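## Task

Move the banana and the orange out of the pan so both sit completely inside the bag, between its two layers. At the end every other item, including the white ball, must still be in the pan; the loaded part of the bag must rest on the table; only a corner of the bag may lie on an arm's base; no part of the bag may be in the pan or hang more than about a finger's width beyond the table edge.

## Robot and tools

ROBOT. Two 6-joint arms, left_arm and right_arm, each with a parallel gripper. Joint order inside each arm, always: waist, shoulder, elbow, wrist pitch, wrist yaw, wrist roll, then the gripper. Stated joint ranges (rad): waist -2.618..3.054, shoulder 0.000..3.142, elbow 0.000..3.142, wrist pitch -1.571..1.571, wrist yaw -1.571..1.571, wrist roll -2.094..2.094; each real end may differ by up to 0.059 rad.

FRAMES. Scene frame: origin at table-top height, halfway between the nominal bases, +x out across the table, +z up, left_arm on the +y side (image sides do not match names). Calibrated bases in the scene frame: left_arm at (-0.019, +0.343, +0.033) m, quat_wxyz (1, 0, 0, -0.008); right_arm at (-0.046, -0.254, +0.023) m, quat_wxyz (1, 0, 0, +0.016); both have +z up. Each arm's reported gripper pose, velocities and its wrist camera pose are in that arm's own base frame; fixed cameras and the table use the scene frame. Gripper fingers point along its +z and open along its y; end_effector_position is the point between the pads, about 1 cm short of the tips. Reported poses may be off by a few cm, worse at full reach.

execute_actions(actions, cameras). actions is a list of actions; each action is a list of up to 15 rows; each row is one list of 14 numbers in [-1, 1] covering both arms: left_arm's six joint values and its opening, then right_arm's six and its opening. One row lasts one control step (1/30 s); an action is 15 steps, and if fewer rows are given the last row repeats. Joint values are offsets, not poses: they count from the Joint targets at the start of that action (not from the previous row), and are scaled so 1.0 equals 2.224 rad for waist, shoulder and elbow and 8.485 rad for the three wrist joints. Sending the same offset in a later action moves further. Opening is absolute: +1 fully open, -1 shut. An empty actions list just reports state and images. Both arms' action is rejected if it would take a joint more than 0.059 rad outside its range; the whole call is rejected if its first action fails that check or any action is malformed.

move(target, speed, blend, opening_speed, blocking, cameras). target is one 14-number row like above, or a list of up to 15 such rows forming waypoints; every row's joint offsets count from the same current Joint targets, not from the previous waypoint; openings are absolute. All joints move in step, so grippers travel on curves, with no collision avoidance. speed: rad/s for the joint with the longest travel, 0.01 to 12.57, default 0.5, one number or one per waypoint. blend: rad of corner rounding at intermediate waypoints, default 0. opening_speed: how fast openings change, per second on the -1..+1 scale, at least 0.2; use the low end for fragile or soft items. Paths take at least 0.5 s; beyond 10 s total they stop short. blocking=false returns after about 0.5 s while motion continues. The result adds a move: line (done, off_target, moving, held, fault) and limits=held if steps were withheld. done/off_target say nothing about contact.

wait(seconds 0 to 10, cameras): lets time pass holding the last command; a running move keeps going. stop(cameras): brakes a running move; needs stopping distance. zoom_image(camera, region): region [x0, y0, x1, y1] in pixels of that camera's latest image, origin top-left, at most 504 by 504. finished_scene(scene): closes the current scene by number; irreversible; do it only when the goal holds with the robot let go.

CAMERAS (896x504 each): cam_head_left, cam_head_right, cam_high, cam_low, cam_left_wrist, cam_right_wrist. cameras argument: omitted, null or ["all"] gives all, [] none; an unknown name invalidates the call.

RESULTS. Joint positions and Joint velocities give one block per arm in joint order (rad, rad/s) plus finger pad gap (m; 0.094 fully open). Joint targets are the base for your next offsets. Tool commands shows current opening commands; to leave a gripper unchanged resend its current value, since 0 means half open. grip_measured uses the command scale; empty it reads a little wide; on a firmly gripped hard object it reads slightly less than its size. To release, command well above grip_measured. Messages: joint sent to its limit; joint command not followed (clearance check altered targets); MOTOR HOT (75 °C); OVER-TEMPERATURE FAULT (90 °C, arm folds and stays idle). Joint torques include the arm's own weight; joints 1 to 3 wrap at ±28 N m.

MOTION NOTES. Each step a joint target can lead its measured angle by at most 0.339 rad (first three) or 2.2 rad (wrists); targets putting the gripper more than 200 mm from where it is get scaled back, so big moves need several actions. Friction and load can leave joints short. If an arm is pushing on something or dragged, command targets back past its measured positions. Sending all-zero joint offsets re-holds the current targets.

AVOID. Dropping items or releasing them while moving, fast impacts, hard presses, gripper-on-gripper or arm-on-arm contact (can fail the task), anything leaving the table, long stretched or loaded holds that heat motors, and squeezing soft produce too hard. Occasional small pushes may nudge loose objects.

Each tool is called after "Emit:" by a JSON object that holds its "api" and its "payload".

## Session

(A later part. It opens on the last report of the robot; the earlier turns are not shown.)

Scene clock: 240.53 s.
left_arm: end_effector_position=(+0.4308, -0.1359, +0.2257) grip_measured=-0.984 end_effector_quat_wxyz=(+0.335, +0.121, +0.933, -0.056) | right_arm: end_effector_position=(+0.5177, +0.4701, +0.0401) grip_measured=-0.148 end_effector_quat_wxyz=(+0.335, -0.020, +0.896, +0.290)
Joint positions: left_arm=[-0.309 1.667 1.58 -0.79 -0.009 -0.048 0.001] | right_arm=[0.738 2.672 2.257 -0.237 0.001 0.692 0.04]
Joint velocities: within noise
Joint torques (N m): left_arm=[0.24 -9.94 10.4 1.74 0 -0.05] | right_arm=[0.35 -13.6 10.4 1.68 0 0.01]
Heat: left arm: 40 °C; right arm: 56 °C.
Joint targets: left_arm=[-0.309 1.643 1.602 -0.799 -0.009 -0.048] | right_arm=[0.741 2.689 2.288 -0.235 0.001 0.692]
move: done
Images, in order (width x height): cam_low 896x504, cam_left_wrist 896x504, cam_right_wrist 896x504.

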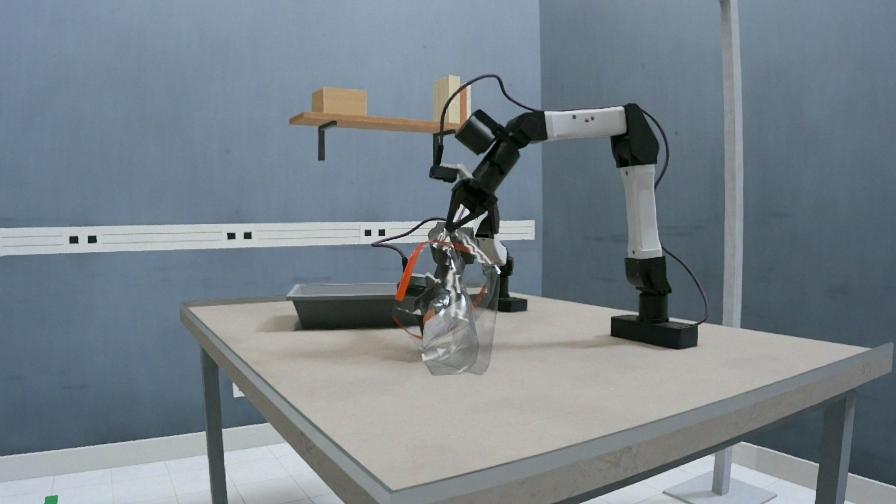

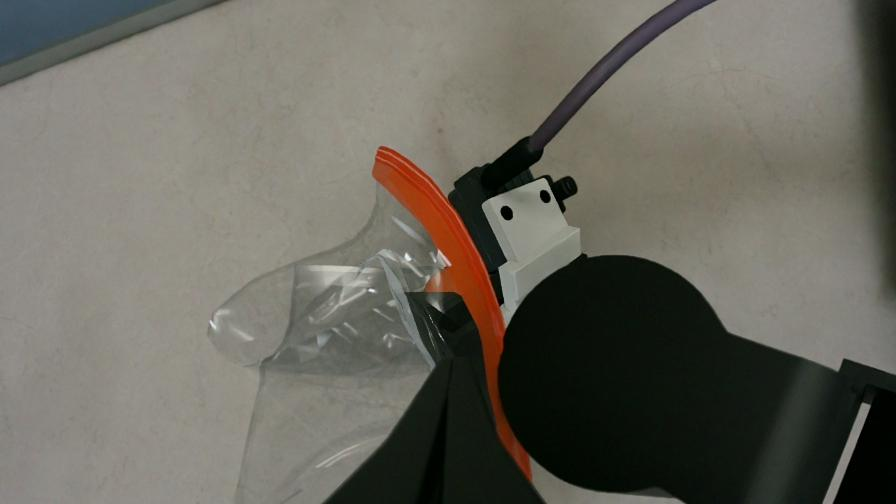

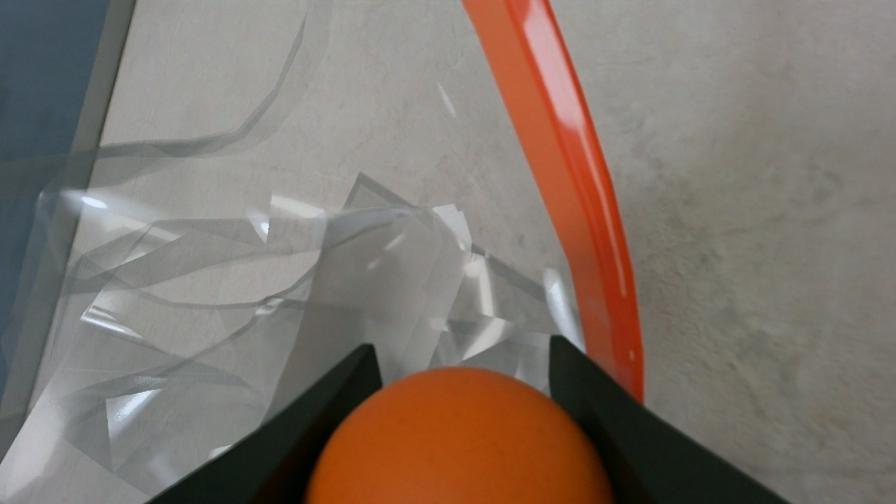

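Emit:
{"api": "execute_actions", "payload": {"actions": []}}

Emit:
{"api": "zoom_image", "payload": {"camera": "cam_low", "region": [330, 200, 540, 380]}}

Scene clock: 256.40 s.
left_arm: end_effector_position=(+0.4308, -0.1359, +0.2257) grip_measured=-0.984 end_effector_quat_wxyz=(+0.335, +0.121, +0.933, -0.056) | right_arm: end_effector_position=(+0.5176, +0.4700, +0.0398) grip_measured=-0.148 end_effector_quat_wxyz=(+0.335, -0.020, +0.896, +0.290)
Joint positions: left_arm=[-0.309 1.667 1.58 -0.79 -0.009 -0.048 0.001] | right_arm=[0.738 2.672 2.257 -0.238 0.001 0.692 0.04]
Joint velocities: within noise
Joint torques (N m): left_arm=[0.2 -9.95 10.41 1.72 0 -0.05] | right_arm=[0.34 -13.59 10.39 1.73 0 0.01]
Heat: left arm: 40 °C; right arm: 55 °C.
Joint targets: left_arm=[-0.309 1.643 1.602 -0.799 -0.009 -0.048] | right_arm=[0.741 2.689 2.288 -0.235 0.001 0.692]
Tool commands: left_gripper/opening=-1.0 right_gripper/opening=-0.15

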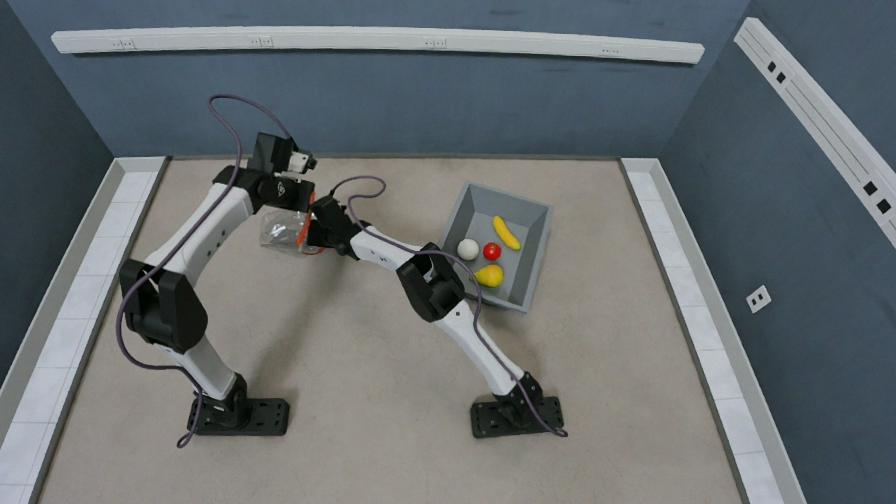

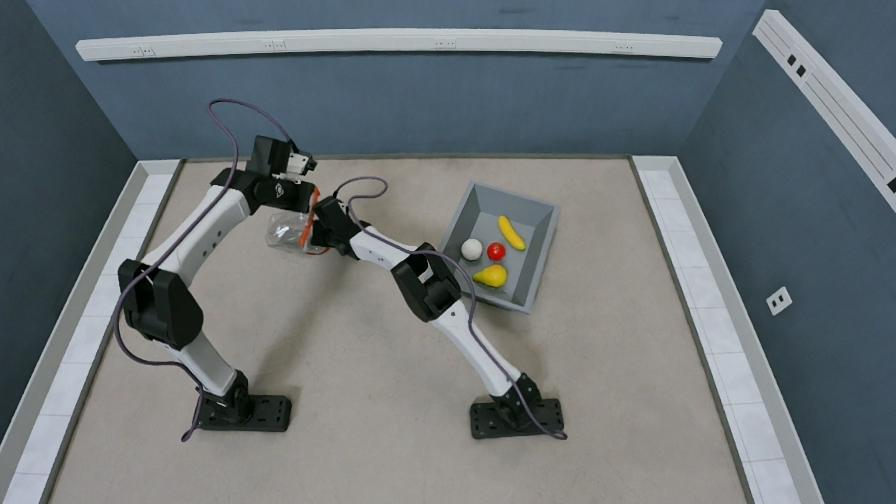

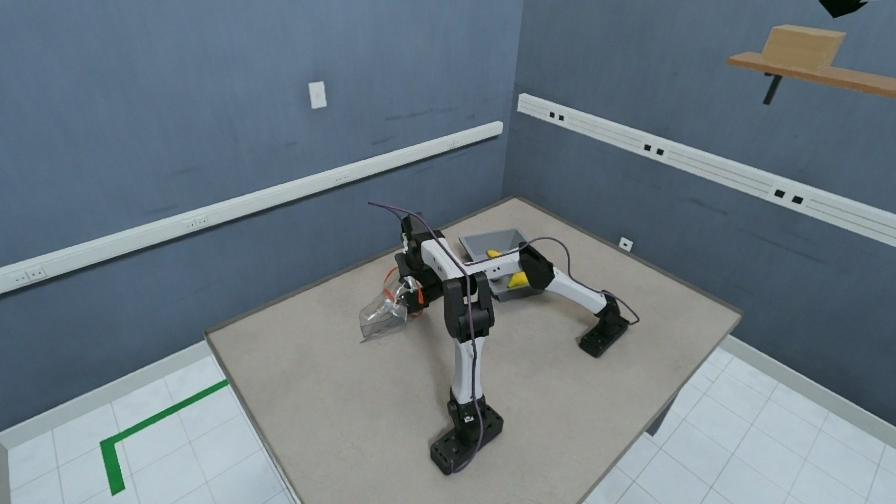

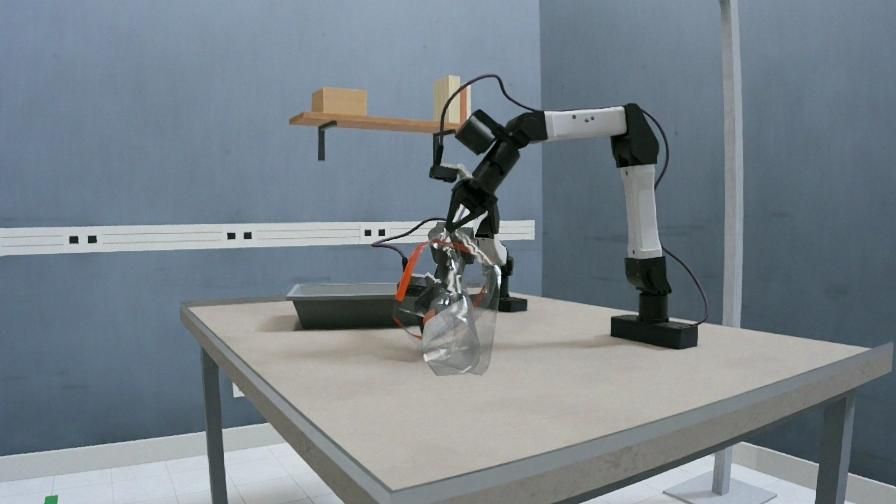

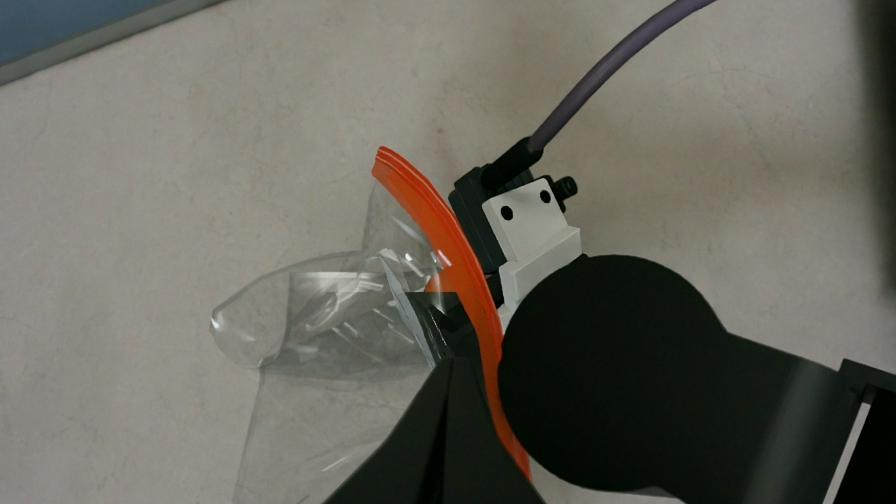

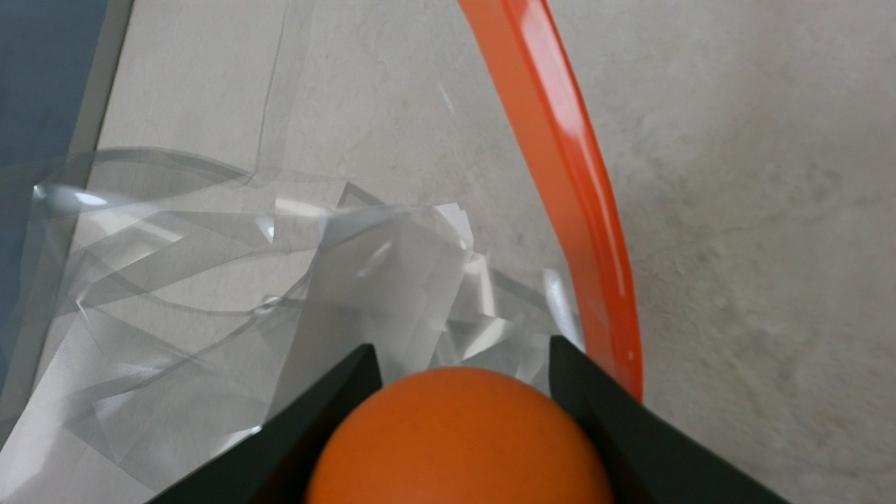

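Scaled by 2.400 from the camera's 896x504 image, which has a finer 1280x720 frame.

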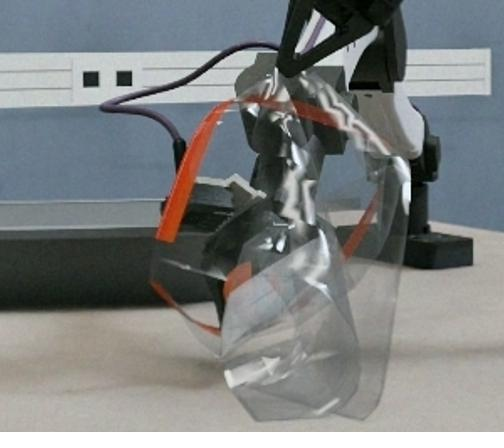

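Emit:
{"api": "move", "payload": {"target": [0,0,0,0,0,0,-1,0,0,0,0,0,0,0.3], "opening_speed": 0.3, "cameras": ["cam_left_wrist","cam_right_wrist","cam_low"]}}

Emit:
{"api": "zoom_image", "payload": {"camera": "cam_low", "region": [330, 200, 540, 380]}}

Scene clock: 258.30 s.
left_arm: end_effector_position=(+0.4308, -0.1359, +0.2256) grip_measured=-0.984 end_effector_quat_wxyz=(+0.335, +0.121, +0.933, -0.056) | right_arm: end_effector_position=(+0.5176, +0.4700, +0.0398) grip_measured=+0.299 end_effector_quat_wxyz=(+0.335, -0.020, +0.896, +0.290)
Joint positions: left_arm=[-0.309 1.667 1.58 -0.791 -0.009 -0.048 0.001] | right_arm=[0.738 2.672 2.257 -0.238 0.001 0.692 0.061]
Joint velocities: within noise
Joint torques (N m): left_arm=[0.24 -9.91 10.39 1.74 -0.01 -0.05] | right_arm=[0.35 -13.6 10.39 1.73 0 0.01]
Heat: left arm: 40 °C; right arm: 55 °C.
Joint targets: left_arm=[-0.309 1.643 1.602 -0.799 -0.009 -0.048] | right_arm=[0.741 2.689 2.288 -0.235 0.001 0.692]
move: done
Images, in order (width x height): cam_low 896x504, cam_left_wrist 896x504, cam_right_wrist 896x504.

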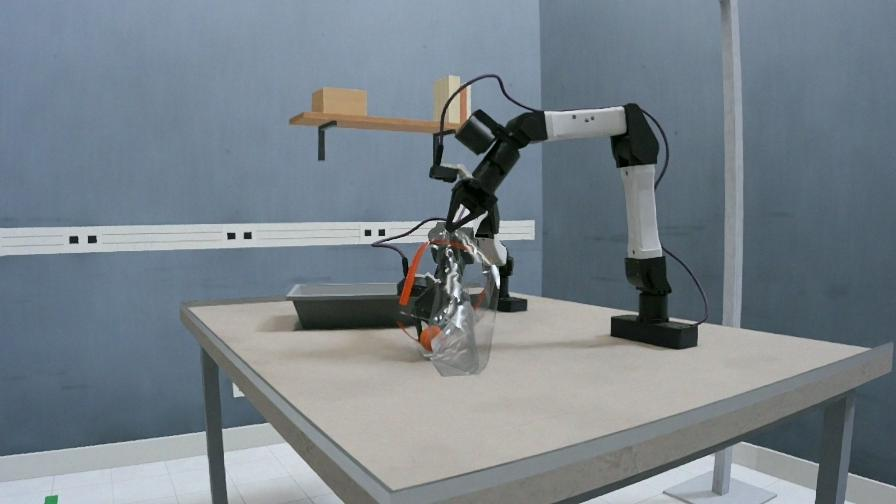

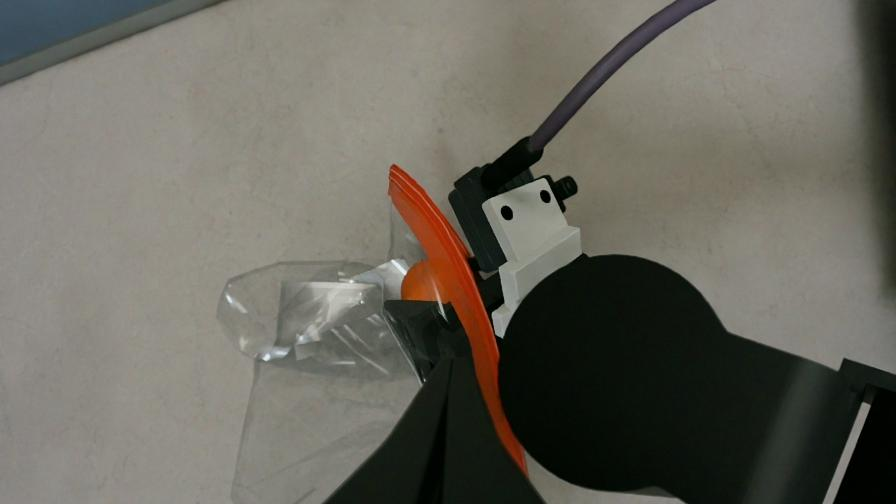

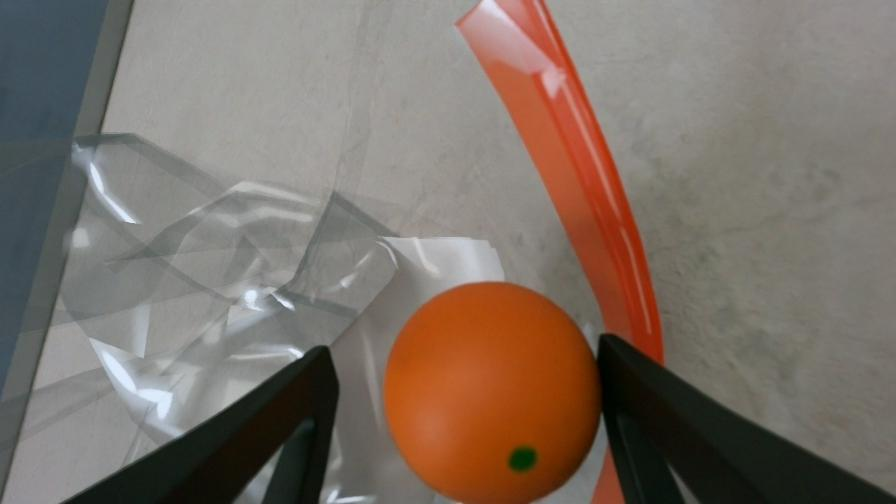

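Scaled by 2.400 from the camera's 896x504 image, which has a finer 1280x720 frame.

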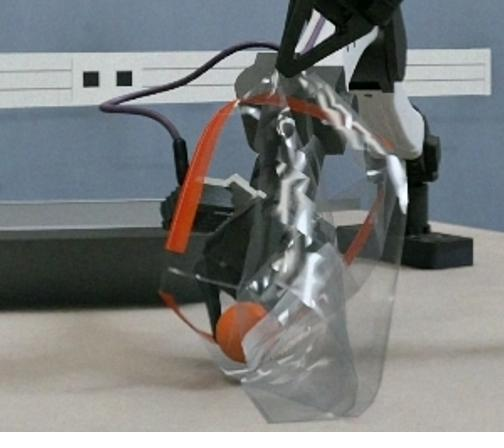

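Emit:
{"api": "move", "payload": {"target": [0,0,0,0,0,0,-1,0,0.098,0.162,-0.0169,0,0,0.3], "speed": 0.3, "cameras": ["cam_left_wrist","cam_right_wrist","cam_low"]}}

Emit:
{"api": "zoom_image", "payload": {"camera": "cam_low", "region": [330, 200, 540, 380]}}

Scene clock: 260.87 s.
left_arm: end_effector_position=(+0.4308, -0.1359, +0.2256) grip_measured=-0.984 end_effector_quat_wxyz=(+0.335, +0.121, +0.933, -0.056) | right_arm: end_effector_position=(+0.5356, +0.4864, +0.0231) grip_measured=+0.299 end_effector_quat_wxyz=(+0.336, -0.020, +0.896, +0.291)
Joint positions: left_arm=[-0.309 1.667 1.58 -0.791 -0.009 -0.048 0.001] | right_arm=[0.738 2.889 2.618 -0.38 0.001 0.692 0.061]
Joint velocities: within noise
Joint torques (N m): left_arm=[0.23 -9.94 10.37 1.73 0.01 -0.04] | right_arm=[0.35 -14.26 10.36 1.74 0 0.01]
Heat: left arm: 40 °C; right arm: 56 °C.
Joint targets: left_arm=[-0.309 1.643 1.602 -0.799 -0.009 -0.048] | right_arm=[0.741 2.907 2.649 -0.378 0.001 0.692]
move: done
Images, in order (width x height): cam_low 896x504, cam_left_wrist 896x504, cam_right_wrist 896x504.

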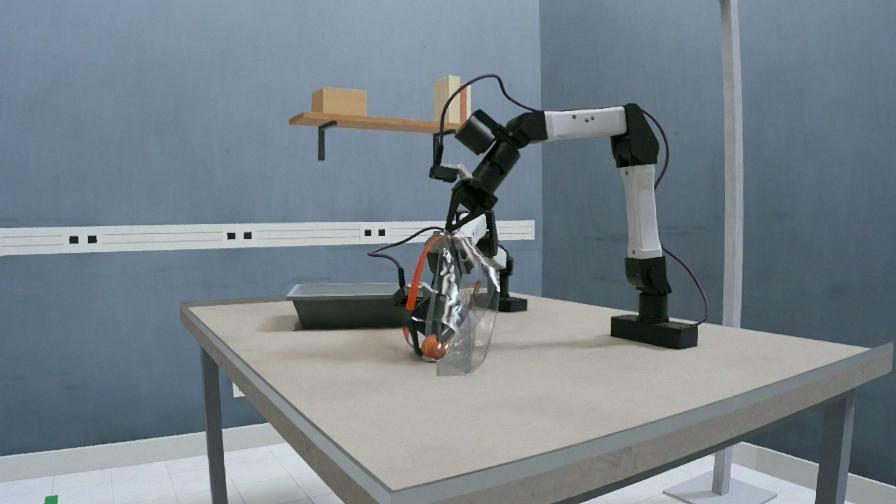

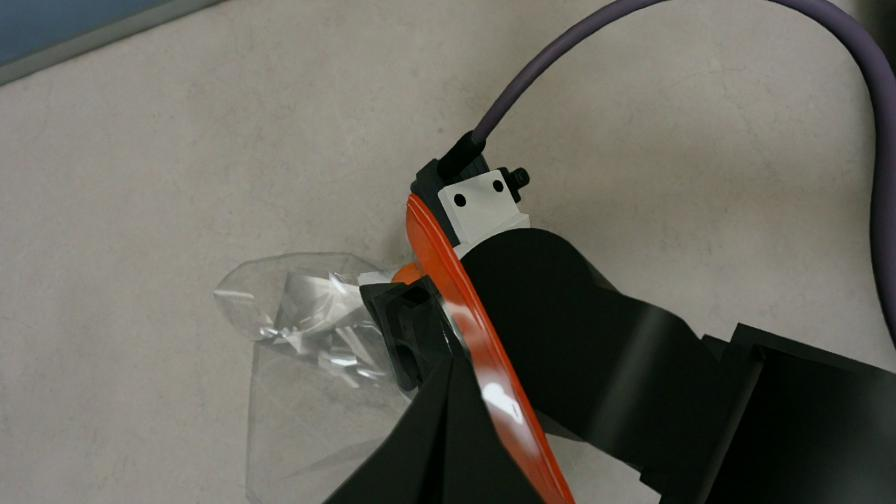

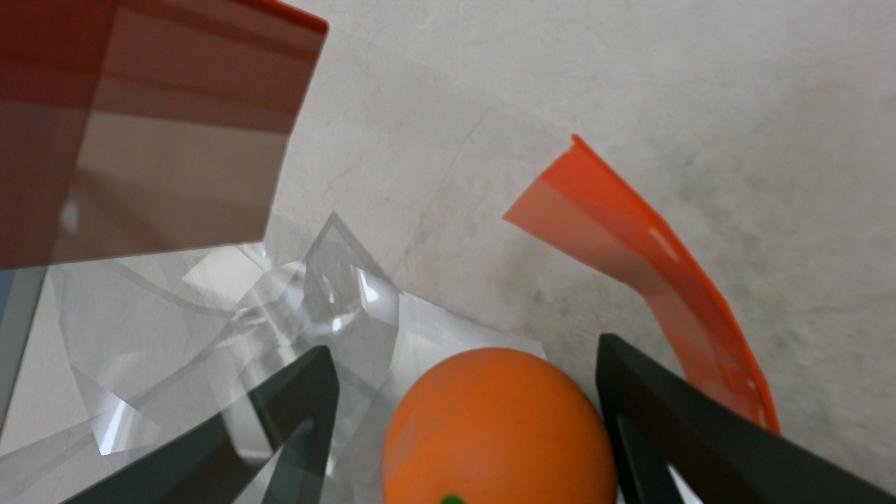

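Scaled by 2.400 from the camera's 896x504 image, which has a finer 1280x720 frame.

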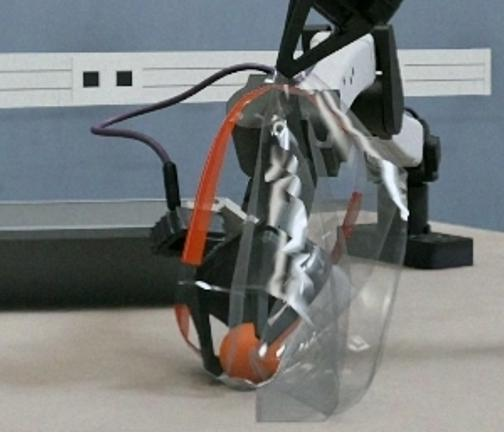

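Emit:
{"api": "move", "payload": {"target": [0,0,0,0,0,0,-1,0,0,0,0,0,0,-0.1], "opening_speed": 0.3, "cameras": ["cam_left_wrist","cam_right_wrist"]}}

Emit:
{"api": "zoom_image", "payload": {"camera": "cam_right_wrist", "region": [200, 0, 704, 504]}}

Scene clock: 262.87 s.
left_arm: end_effector_position=(+0.4308, -0.1359, +0.2256) grip_measured=-0.984 end_effector_quat_wxyz=(+0.335, +0.121, +0.933, -0.056) | right_arm: end_effector_position=(+0.5354, +0.4862, +0.0227) grip_measured=-0.096 end_effector_quat_wxyz=(+0.335, -0.020, +0.896, +0.290)
Joint positions: left_arm=[-0.309 1.667 1.58 -0.791 -0.009 -0.048 0.001] | right_arm=[0.738 2.889 2.618 -0.382 0.001 0.692 0.042]
Joint velocities: within noise
Joint torques (N m): left_arm=[0.24 -9.94 10.39 1.74 0.01 -0.05] | right_arm=[0.36 -14.26 10.33 1.74 0 0.01]
Heat: left arm: 40 °C; right arm: 57 °C.
Joint targets: left_arm=[-0.309 1.643 1.602 -0.799 -0.009 -0.048] | right_arm=[0.741 2.907 2.649 -0.378 0.001 0.692]
move: done
Images, in order (width x height): cam_left_wrist 896x504, cam_right_wrist 896x504.

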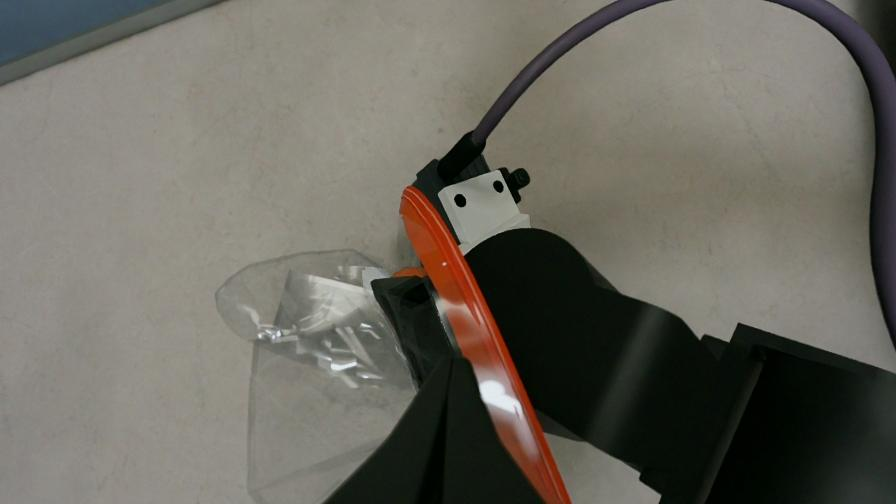

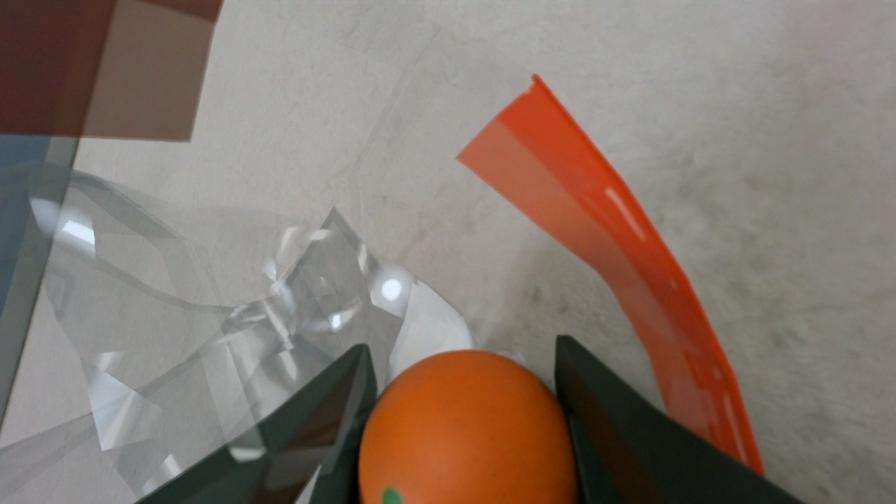

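Scaled by 1.000.

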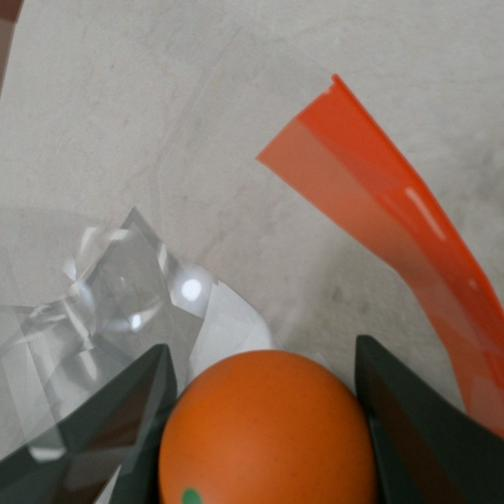

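Emit:
{"api": "move", "payload": {"target": [0,0,0,0,0,0,-1,0,0.0886,0.067,0.0469,0,0,-0.1], "speed": 0.25, "cameras": ["cam_left_wrist","cam_right_wrist","cam_low"]}}

Emit:
{"api": "zoom_image", "payload": {"camera": "cam_low", "region": [330, 200, 540, 380]}}

Scene clock: 265.37 s.
left_arm: end_effector_position=(+0.4307, -0.1359, +0.2256) grip_measured=-0.984 end_effector_quat_wxyz=(+0.335, +0.121, +0.933, -0.056) | right_arm: end_effector_position=(+0.5689, +0.5166, +0.0313) grip_measured=-0.096 end_effector_quat_wxyz=(+0.442, -0.018, +0.811, +0.383)
Joint positions: left_arm=[-0.309 1.667 1.58 -0.791 -0.009 -0.048 0.001] | right_arm=[0.738 3.085 2.766 -0.001 0.001 0.692 0.042]
Joint velocities: within noise
Joint torques (N m): left_arm=[0.23 -9.94 10.37 1.73 0.01 -0.06] | right_arm=[0.35 -14.64 10.67 2.13 -0.01 0.01]
Heat: left arm: 40 °C; right arm: 58 °C.
Joint targets: left_arm=[-0.309 1.643 1.602 -0.799 -0.009 -0.048] | right_arm=[0.741 3.104 2.798 0.019 0.001 0.692]
move: done
Images, in order (width x height): cam_low 896x504, cam_left_wrist 896x504, cam_right_wrist 896x504.

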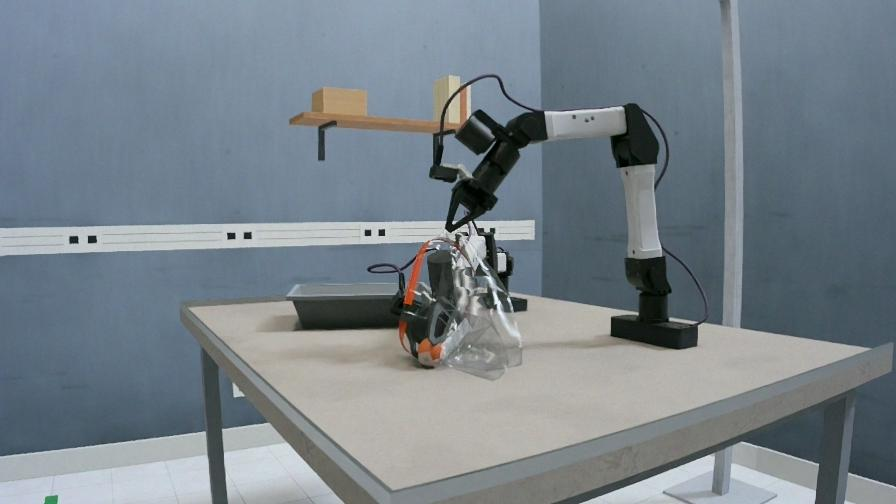

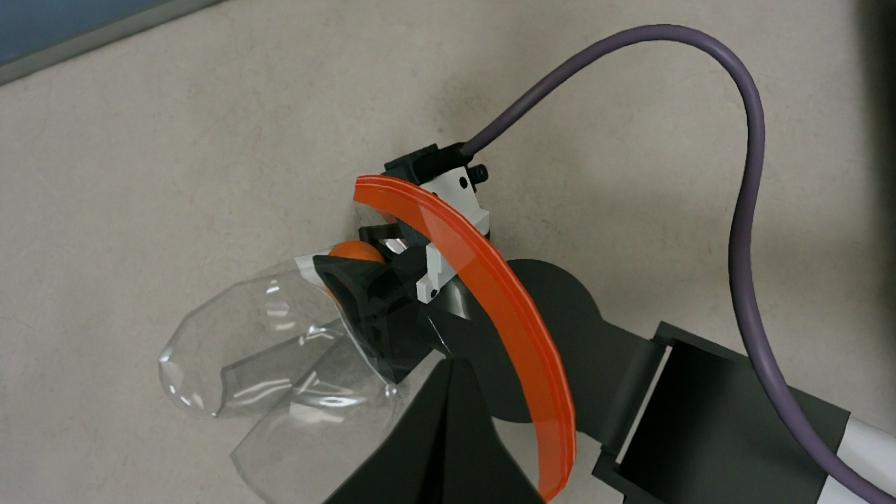

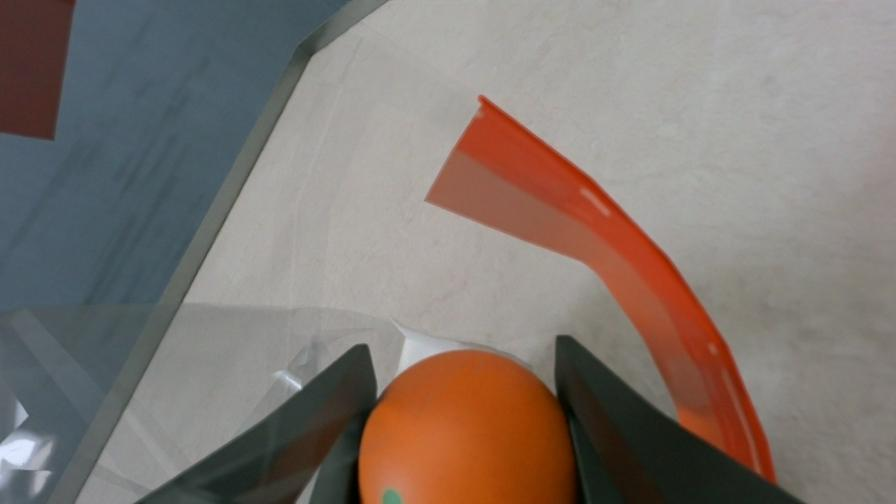

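Scaled by 2.400 from the camera's 896x504 image, which has a finer 1280x720 frame.

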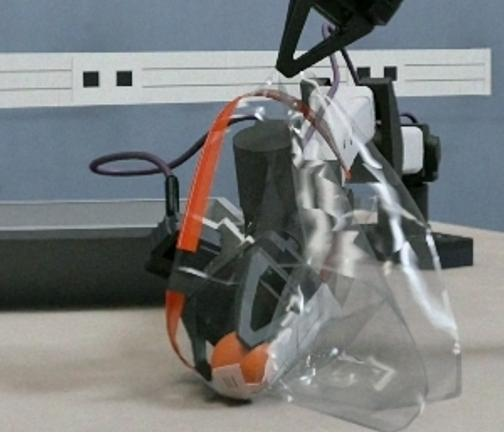

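Emit:
{"api": "move", "payload": {"target": [0,0,0,0,0,0,-1,0,0,0,0,0,0,0.25], "opening_speed": 0.3, "cameras": []}}

Emit:
{"api": "move", "payload": {"target": [0,0,0,0,0,0,-1,0,-0.0886,-0.067,-0.0469,0,0,0.25], "speed": 0.25, "cameras": ["cam_left_wrist","cam_right_wrist","cam_low"]}}

Emit:
{"api": "zoom_image", "payload": {"camera": "cam_low", "region": [330, 200, 540, 380]}}

Scene clock: 267.30 s.
left_arm: end_effector_position=(+0.4307, -0.1359, +0.2256) grip_measured=-0.984 end_effector_quat_wxyz=(+0.335, +0.121, +0.933, -0.056) | right_arm: end_effector_position=(+0.5690, +0.5168, +0.0320) grip_measured=+0.249 end_effector_quat_wxyz=(+0.443, -0.018, +0.810, +0.384)
Joint positions: left_arm=[-0.309 1.667 1.58 -0.791 -0.009 -0.048 0.001] | right_arm=[0.738 3.085 2.766 0.002 0.001 0.692 0.059]
Joint velocities: within noise
Joint torques (N m): left_arm=[0.23 -9.89 10.35 1.72 0.01 -0.05] | right_arm=[0.35 -14.65 10.66 2.1 -0.01 0]
Heat: left arm: 40 °C; right arm: 59 °C.
Joint targets: left_arm=[-0.309 1.643 1.602 -0.799 -0.009 -0.048] | right_arm=[0.741 3.104 2.798 0.019 0.001 0.692]
move: done
No camera images: "cameras" was empty.

Scene clock: 269.40 s.
left_arm: end_effector_position=(+0.4306, -0.1358, +0.2254) grip_measured=-0.984 end_effector_quat_wxyz=(+0.334, +0.121, +0.933, -0.056) | right_arm: end_effector_position=(+0.5441, +0.4941, +0.0156) grip_measured=+0.249 end_effector_quat_wxyz=(+0.355, -0.020, +0.883, +0.307)
Joint positions: left_arm=[-0.309 1.667 1.58 -0.792 -0.009 -0.048 0.001] | right_arm=[0.738 2.949 2.667 -0.311 0.001 0.692 0.059]
Joint velocities: within noise
Joint torques (N m): left_arm=[0.23 -9.91 10.36 1.74 0 -0.05] | right_arm=[0.36 -19.71 5.81 1.08 0 0.03]
Heat: left arm: 40 °C; right arm: 61 °C.
Joint targets: left_arm=[-0.309 1.643 1.602 -0.799 -0.009 -0.048] | right_arm=[0.741 2.907 2.649 -0.378 0.001 0.692]
move: off_target (right_arm); right_arm: the wrist pitch is farthest, 0.068 rad from its target
Images, in order (width x height): cam_low 896x504, cam_left_wrist 896x504, cam_right_wrist 896x504.

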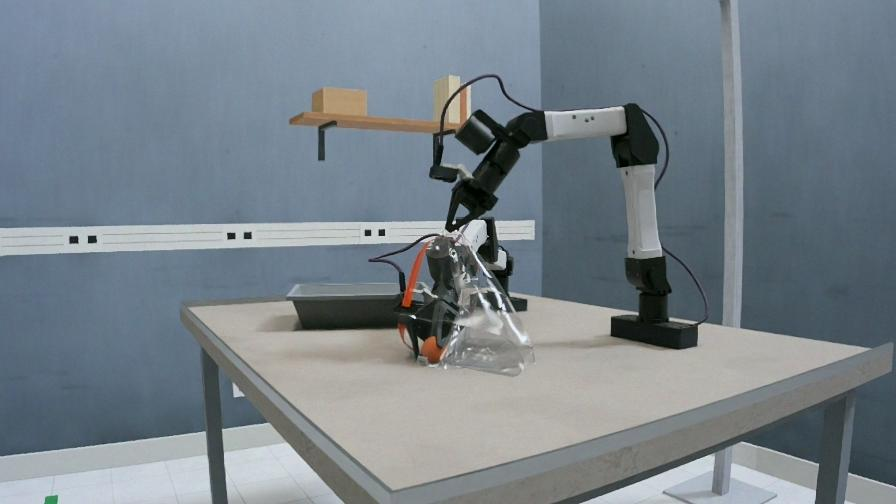

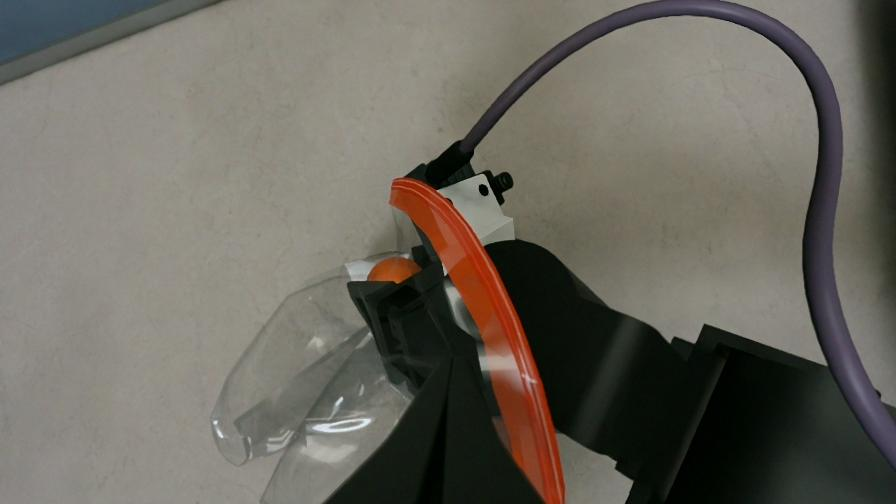

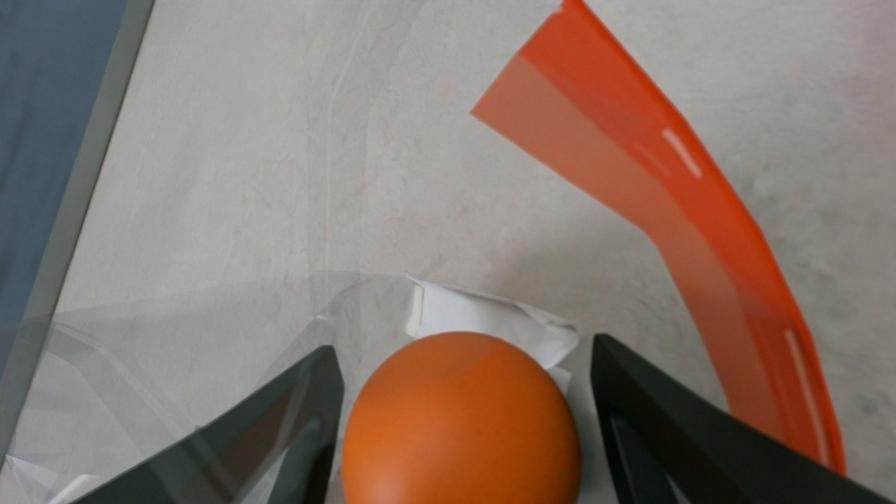

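Scaled by 2.400 from the camera's 896x504 image, which has a finer 1280x720 frame.

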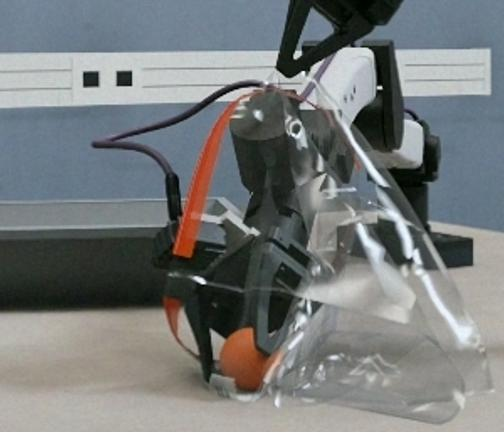

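Emit:
{"api": "move", "payload": {"target": [0,0,0,0,0,0,-1,0,-0.110,-0.162,0.0169,0,0,0.4], "speed": 0.3, "opening_speed": 0.3, "cameras": ["cam_left_wrist","cam_right_wrist","cam_low"]}}

Emit:
{"api": "zoom_image", "payload": {"camera": "cam_low", "region": [330, 200, 540, 380]}}

Scene clock: 270.33 s.
left_arm: end_effector_position=(+0.4306, -0.1358, +0.2254) grip_measured=-0.984 end_effector_quat_wxyz=(+0.334, +0.121, +0.933, -0.056) | right_arm: end_effector_position=(+0.5404, +0.4907, +0.0174) grip_measured=+0.348 end_effector_quat_wxyz=(+0.349, -0.020, +0.887, +0.303)
Joint positions: left_arm=[-0.309 1.667 1.58 -0.792 -0.009 -0.048 0.001] | right_arm=[0.738 2.906 2.598 -0.302 0.001 0.692 0.063]
Joint velocities: within noise
Joint torques (N m): left_arm=[0.21 -9.92 10.39 1.74 0 -0.05] | right_arm=[-0.16 -15.72 7.71 1.69 -0.01 0.01]
Heat: left arm: 40 °C; right arm: 62 °C.
Joint targets: left_arm=[-0.309 1.643 1.602 -0.799 -0.009 -0.048] | right_arm=[0.738 2.907 2.600 -0.309 0.001 0.692]
Tool commands: left_gripper/opening=-1.0 right_gripper/opening=+0.35
move: held (right_arm; a check stopped the path); limits=held; right_arm: the elbow is farthest, 0.310 rad from its target
joint command not followed: on one or more control steps a check withheld the commanded joint targets of the right arm, and it was not sent them on those steps.
cause: the commanded joint targets, or the way to them, would bring a part of the robot too close to another arm (this arm's wrist (the part past the wrist pitch) and the left arm's fingers).
Images, in order (width x height): cam_low 896x504, cam_left_wrist 896x504, cam_right_wrist 896x504.

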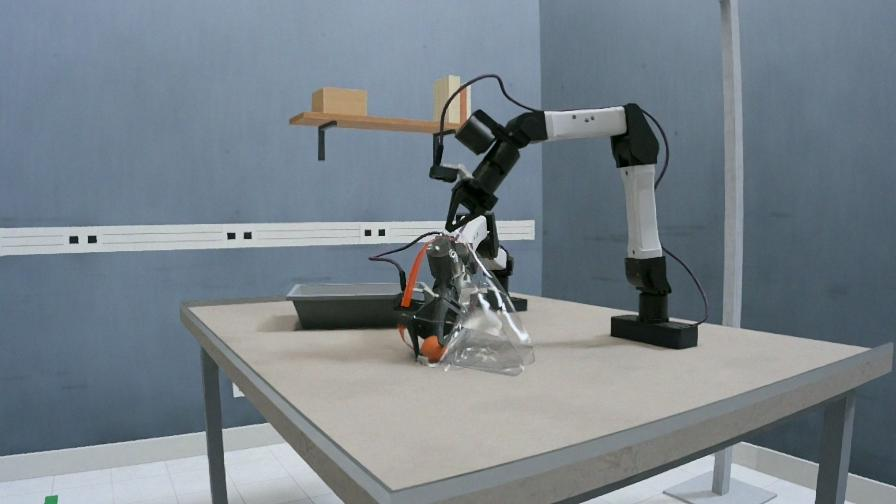

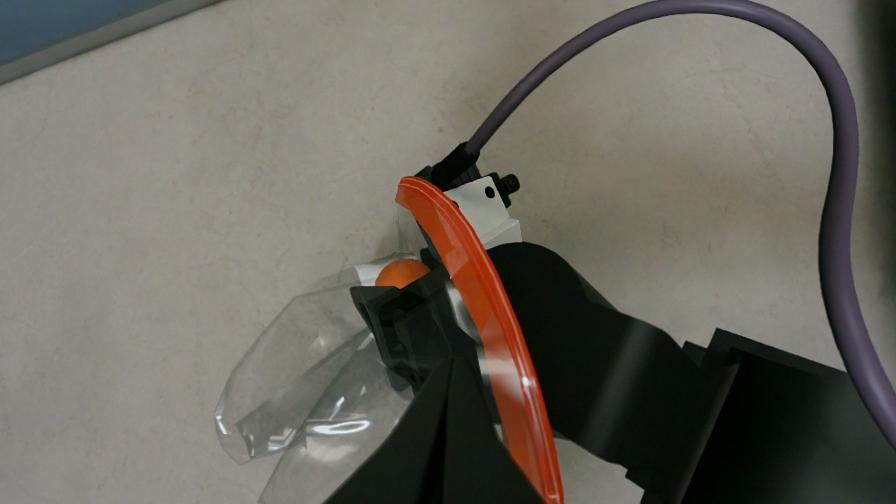

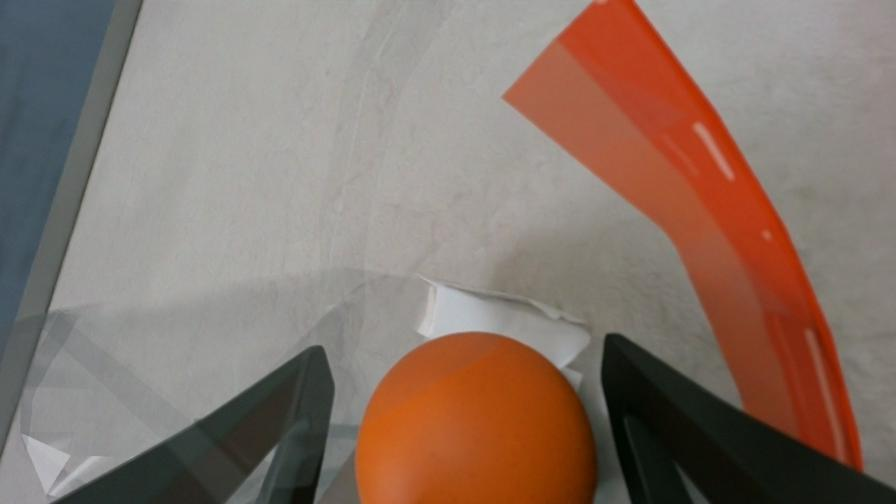

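Scaled by 2.400 from the camera's 896x504 image, which has a finer 1280x720 frame.

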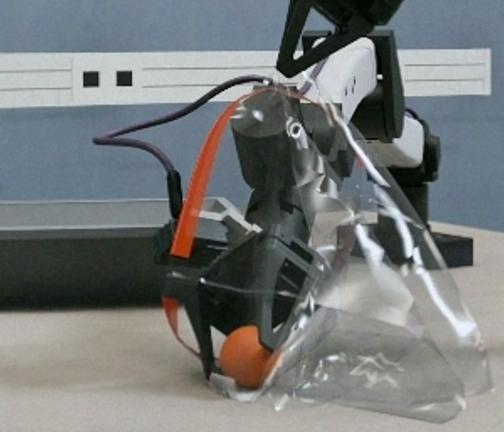

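Emit:
{"api": "move", "payload": {"target": [0,0.0175,0.0926,-0.0197,0,0,-1,0,0,0,0,0,0,0.35], "speed": 0.2, "cameras": ["cam_left_wrist","cam_right_wrist"]}}

Emit:
{"api": "zoom_image", "payload": {"camera": "cam_left_wrist", "region": [150, 100, 600, 504]}}

Scene clock: 272.23 s.
left_arm: end_effector_position=(+0.4206, -0.1326, +0.2640) grip_measured=-0.984 end_effector_quat_wxyz=(+0.324, +0.121, +0.937, -0.054) | right_arm: end_effector_position=(+0.5420, +0.4922, +0.0205) grip_measured=+0.348 end_effector_quat_wxyz=(+0.355, -0.020, +0.883, +0.307)
Joint positions: left_arm=[-0.309 1.682 1.768 -0.986 -0.009 -0.048 0.001] | right_arm=[0.738 2.906 2.598 -0.287 0.001 0.692 0.063]
Joint velocities: within noise
Joint torques (N m): left_arm=[0.21 -7.94 11.82 2.03 0.01 -0.05] | right_arm=[0.03 -15.86 7.68 1.54 -0.01 0.01]
Heat: left arm: 40 °C; right arm: 63 °C.
Joint targets: left_arm=[-0.309 1.682 1.808 -0.967 -0.009 -0.048] | right_arm=[0.738 2.907 2.600 -0.309 0.001 0.692]
move: off_target (left_arm); left_arm: the elbow is farthest, 0.040 rad from its target
Images, in order (width x height): cam_left_wrist 896x504, cam_right_wrist 896x504.

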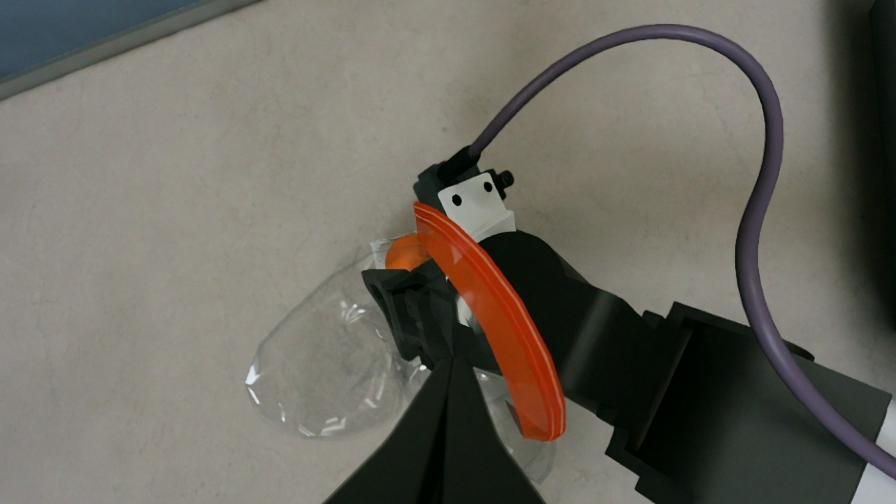

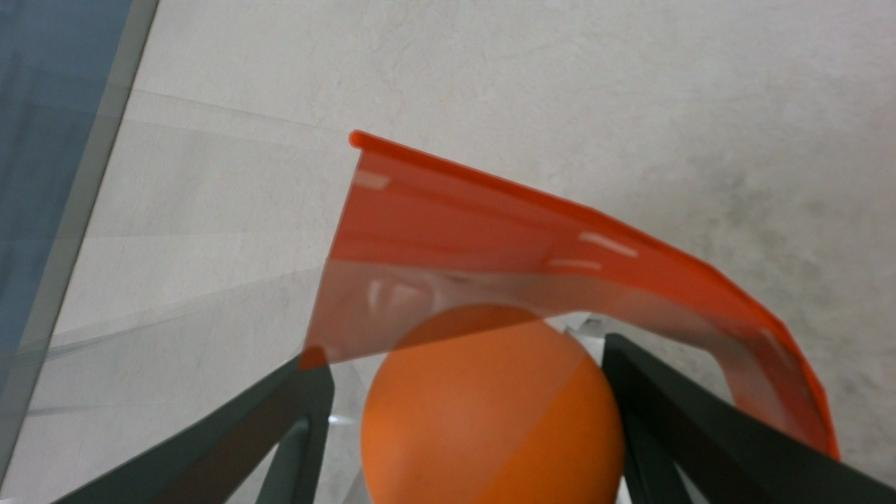

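Scaled by 1.120 from the camera's 896x504 image, which has a finer 1280x720 frame.

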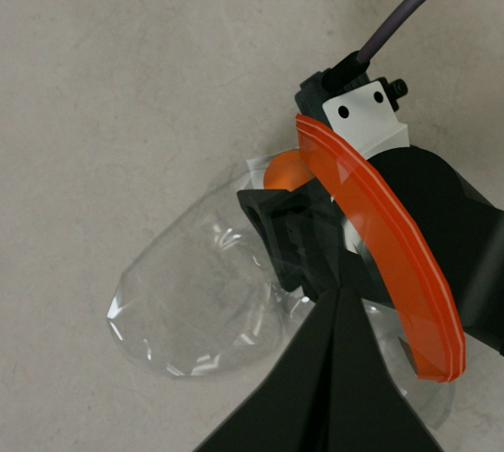

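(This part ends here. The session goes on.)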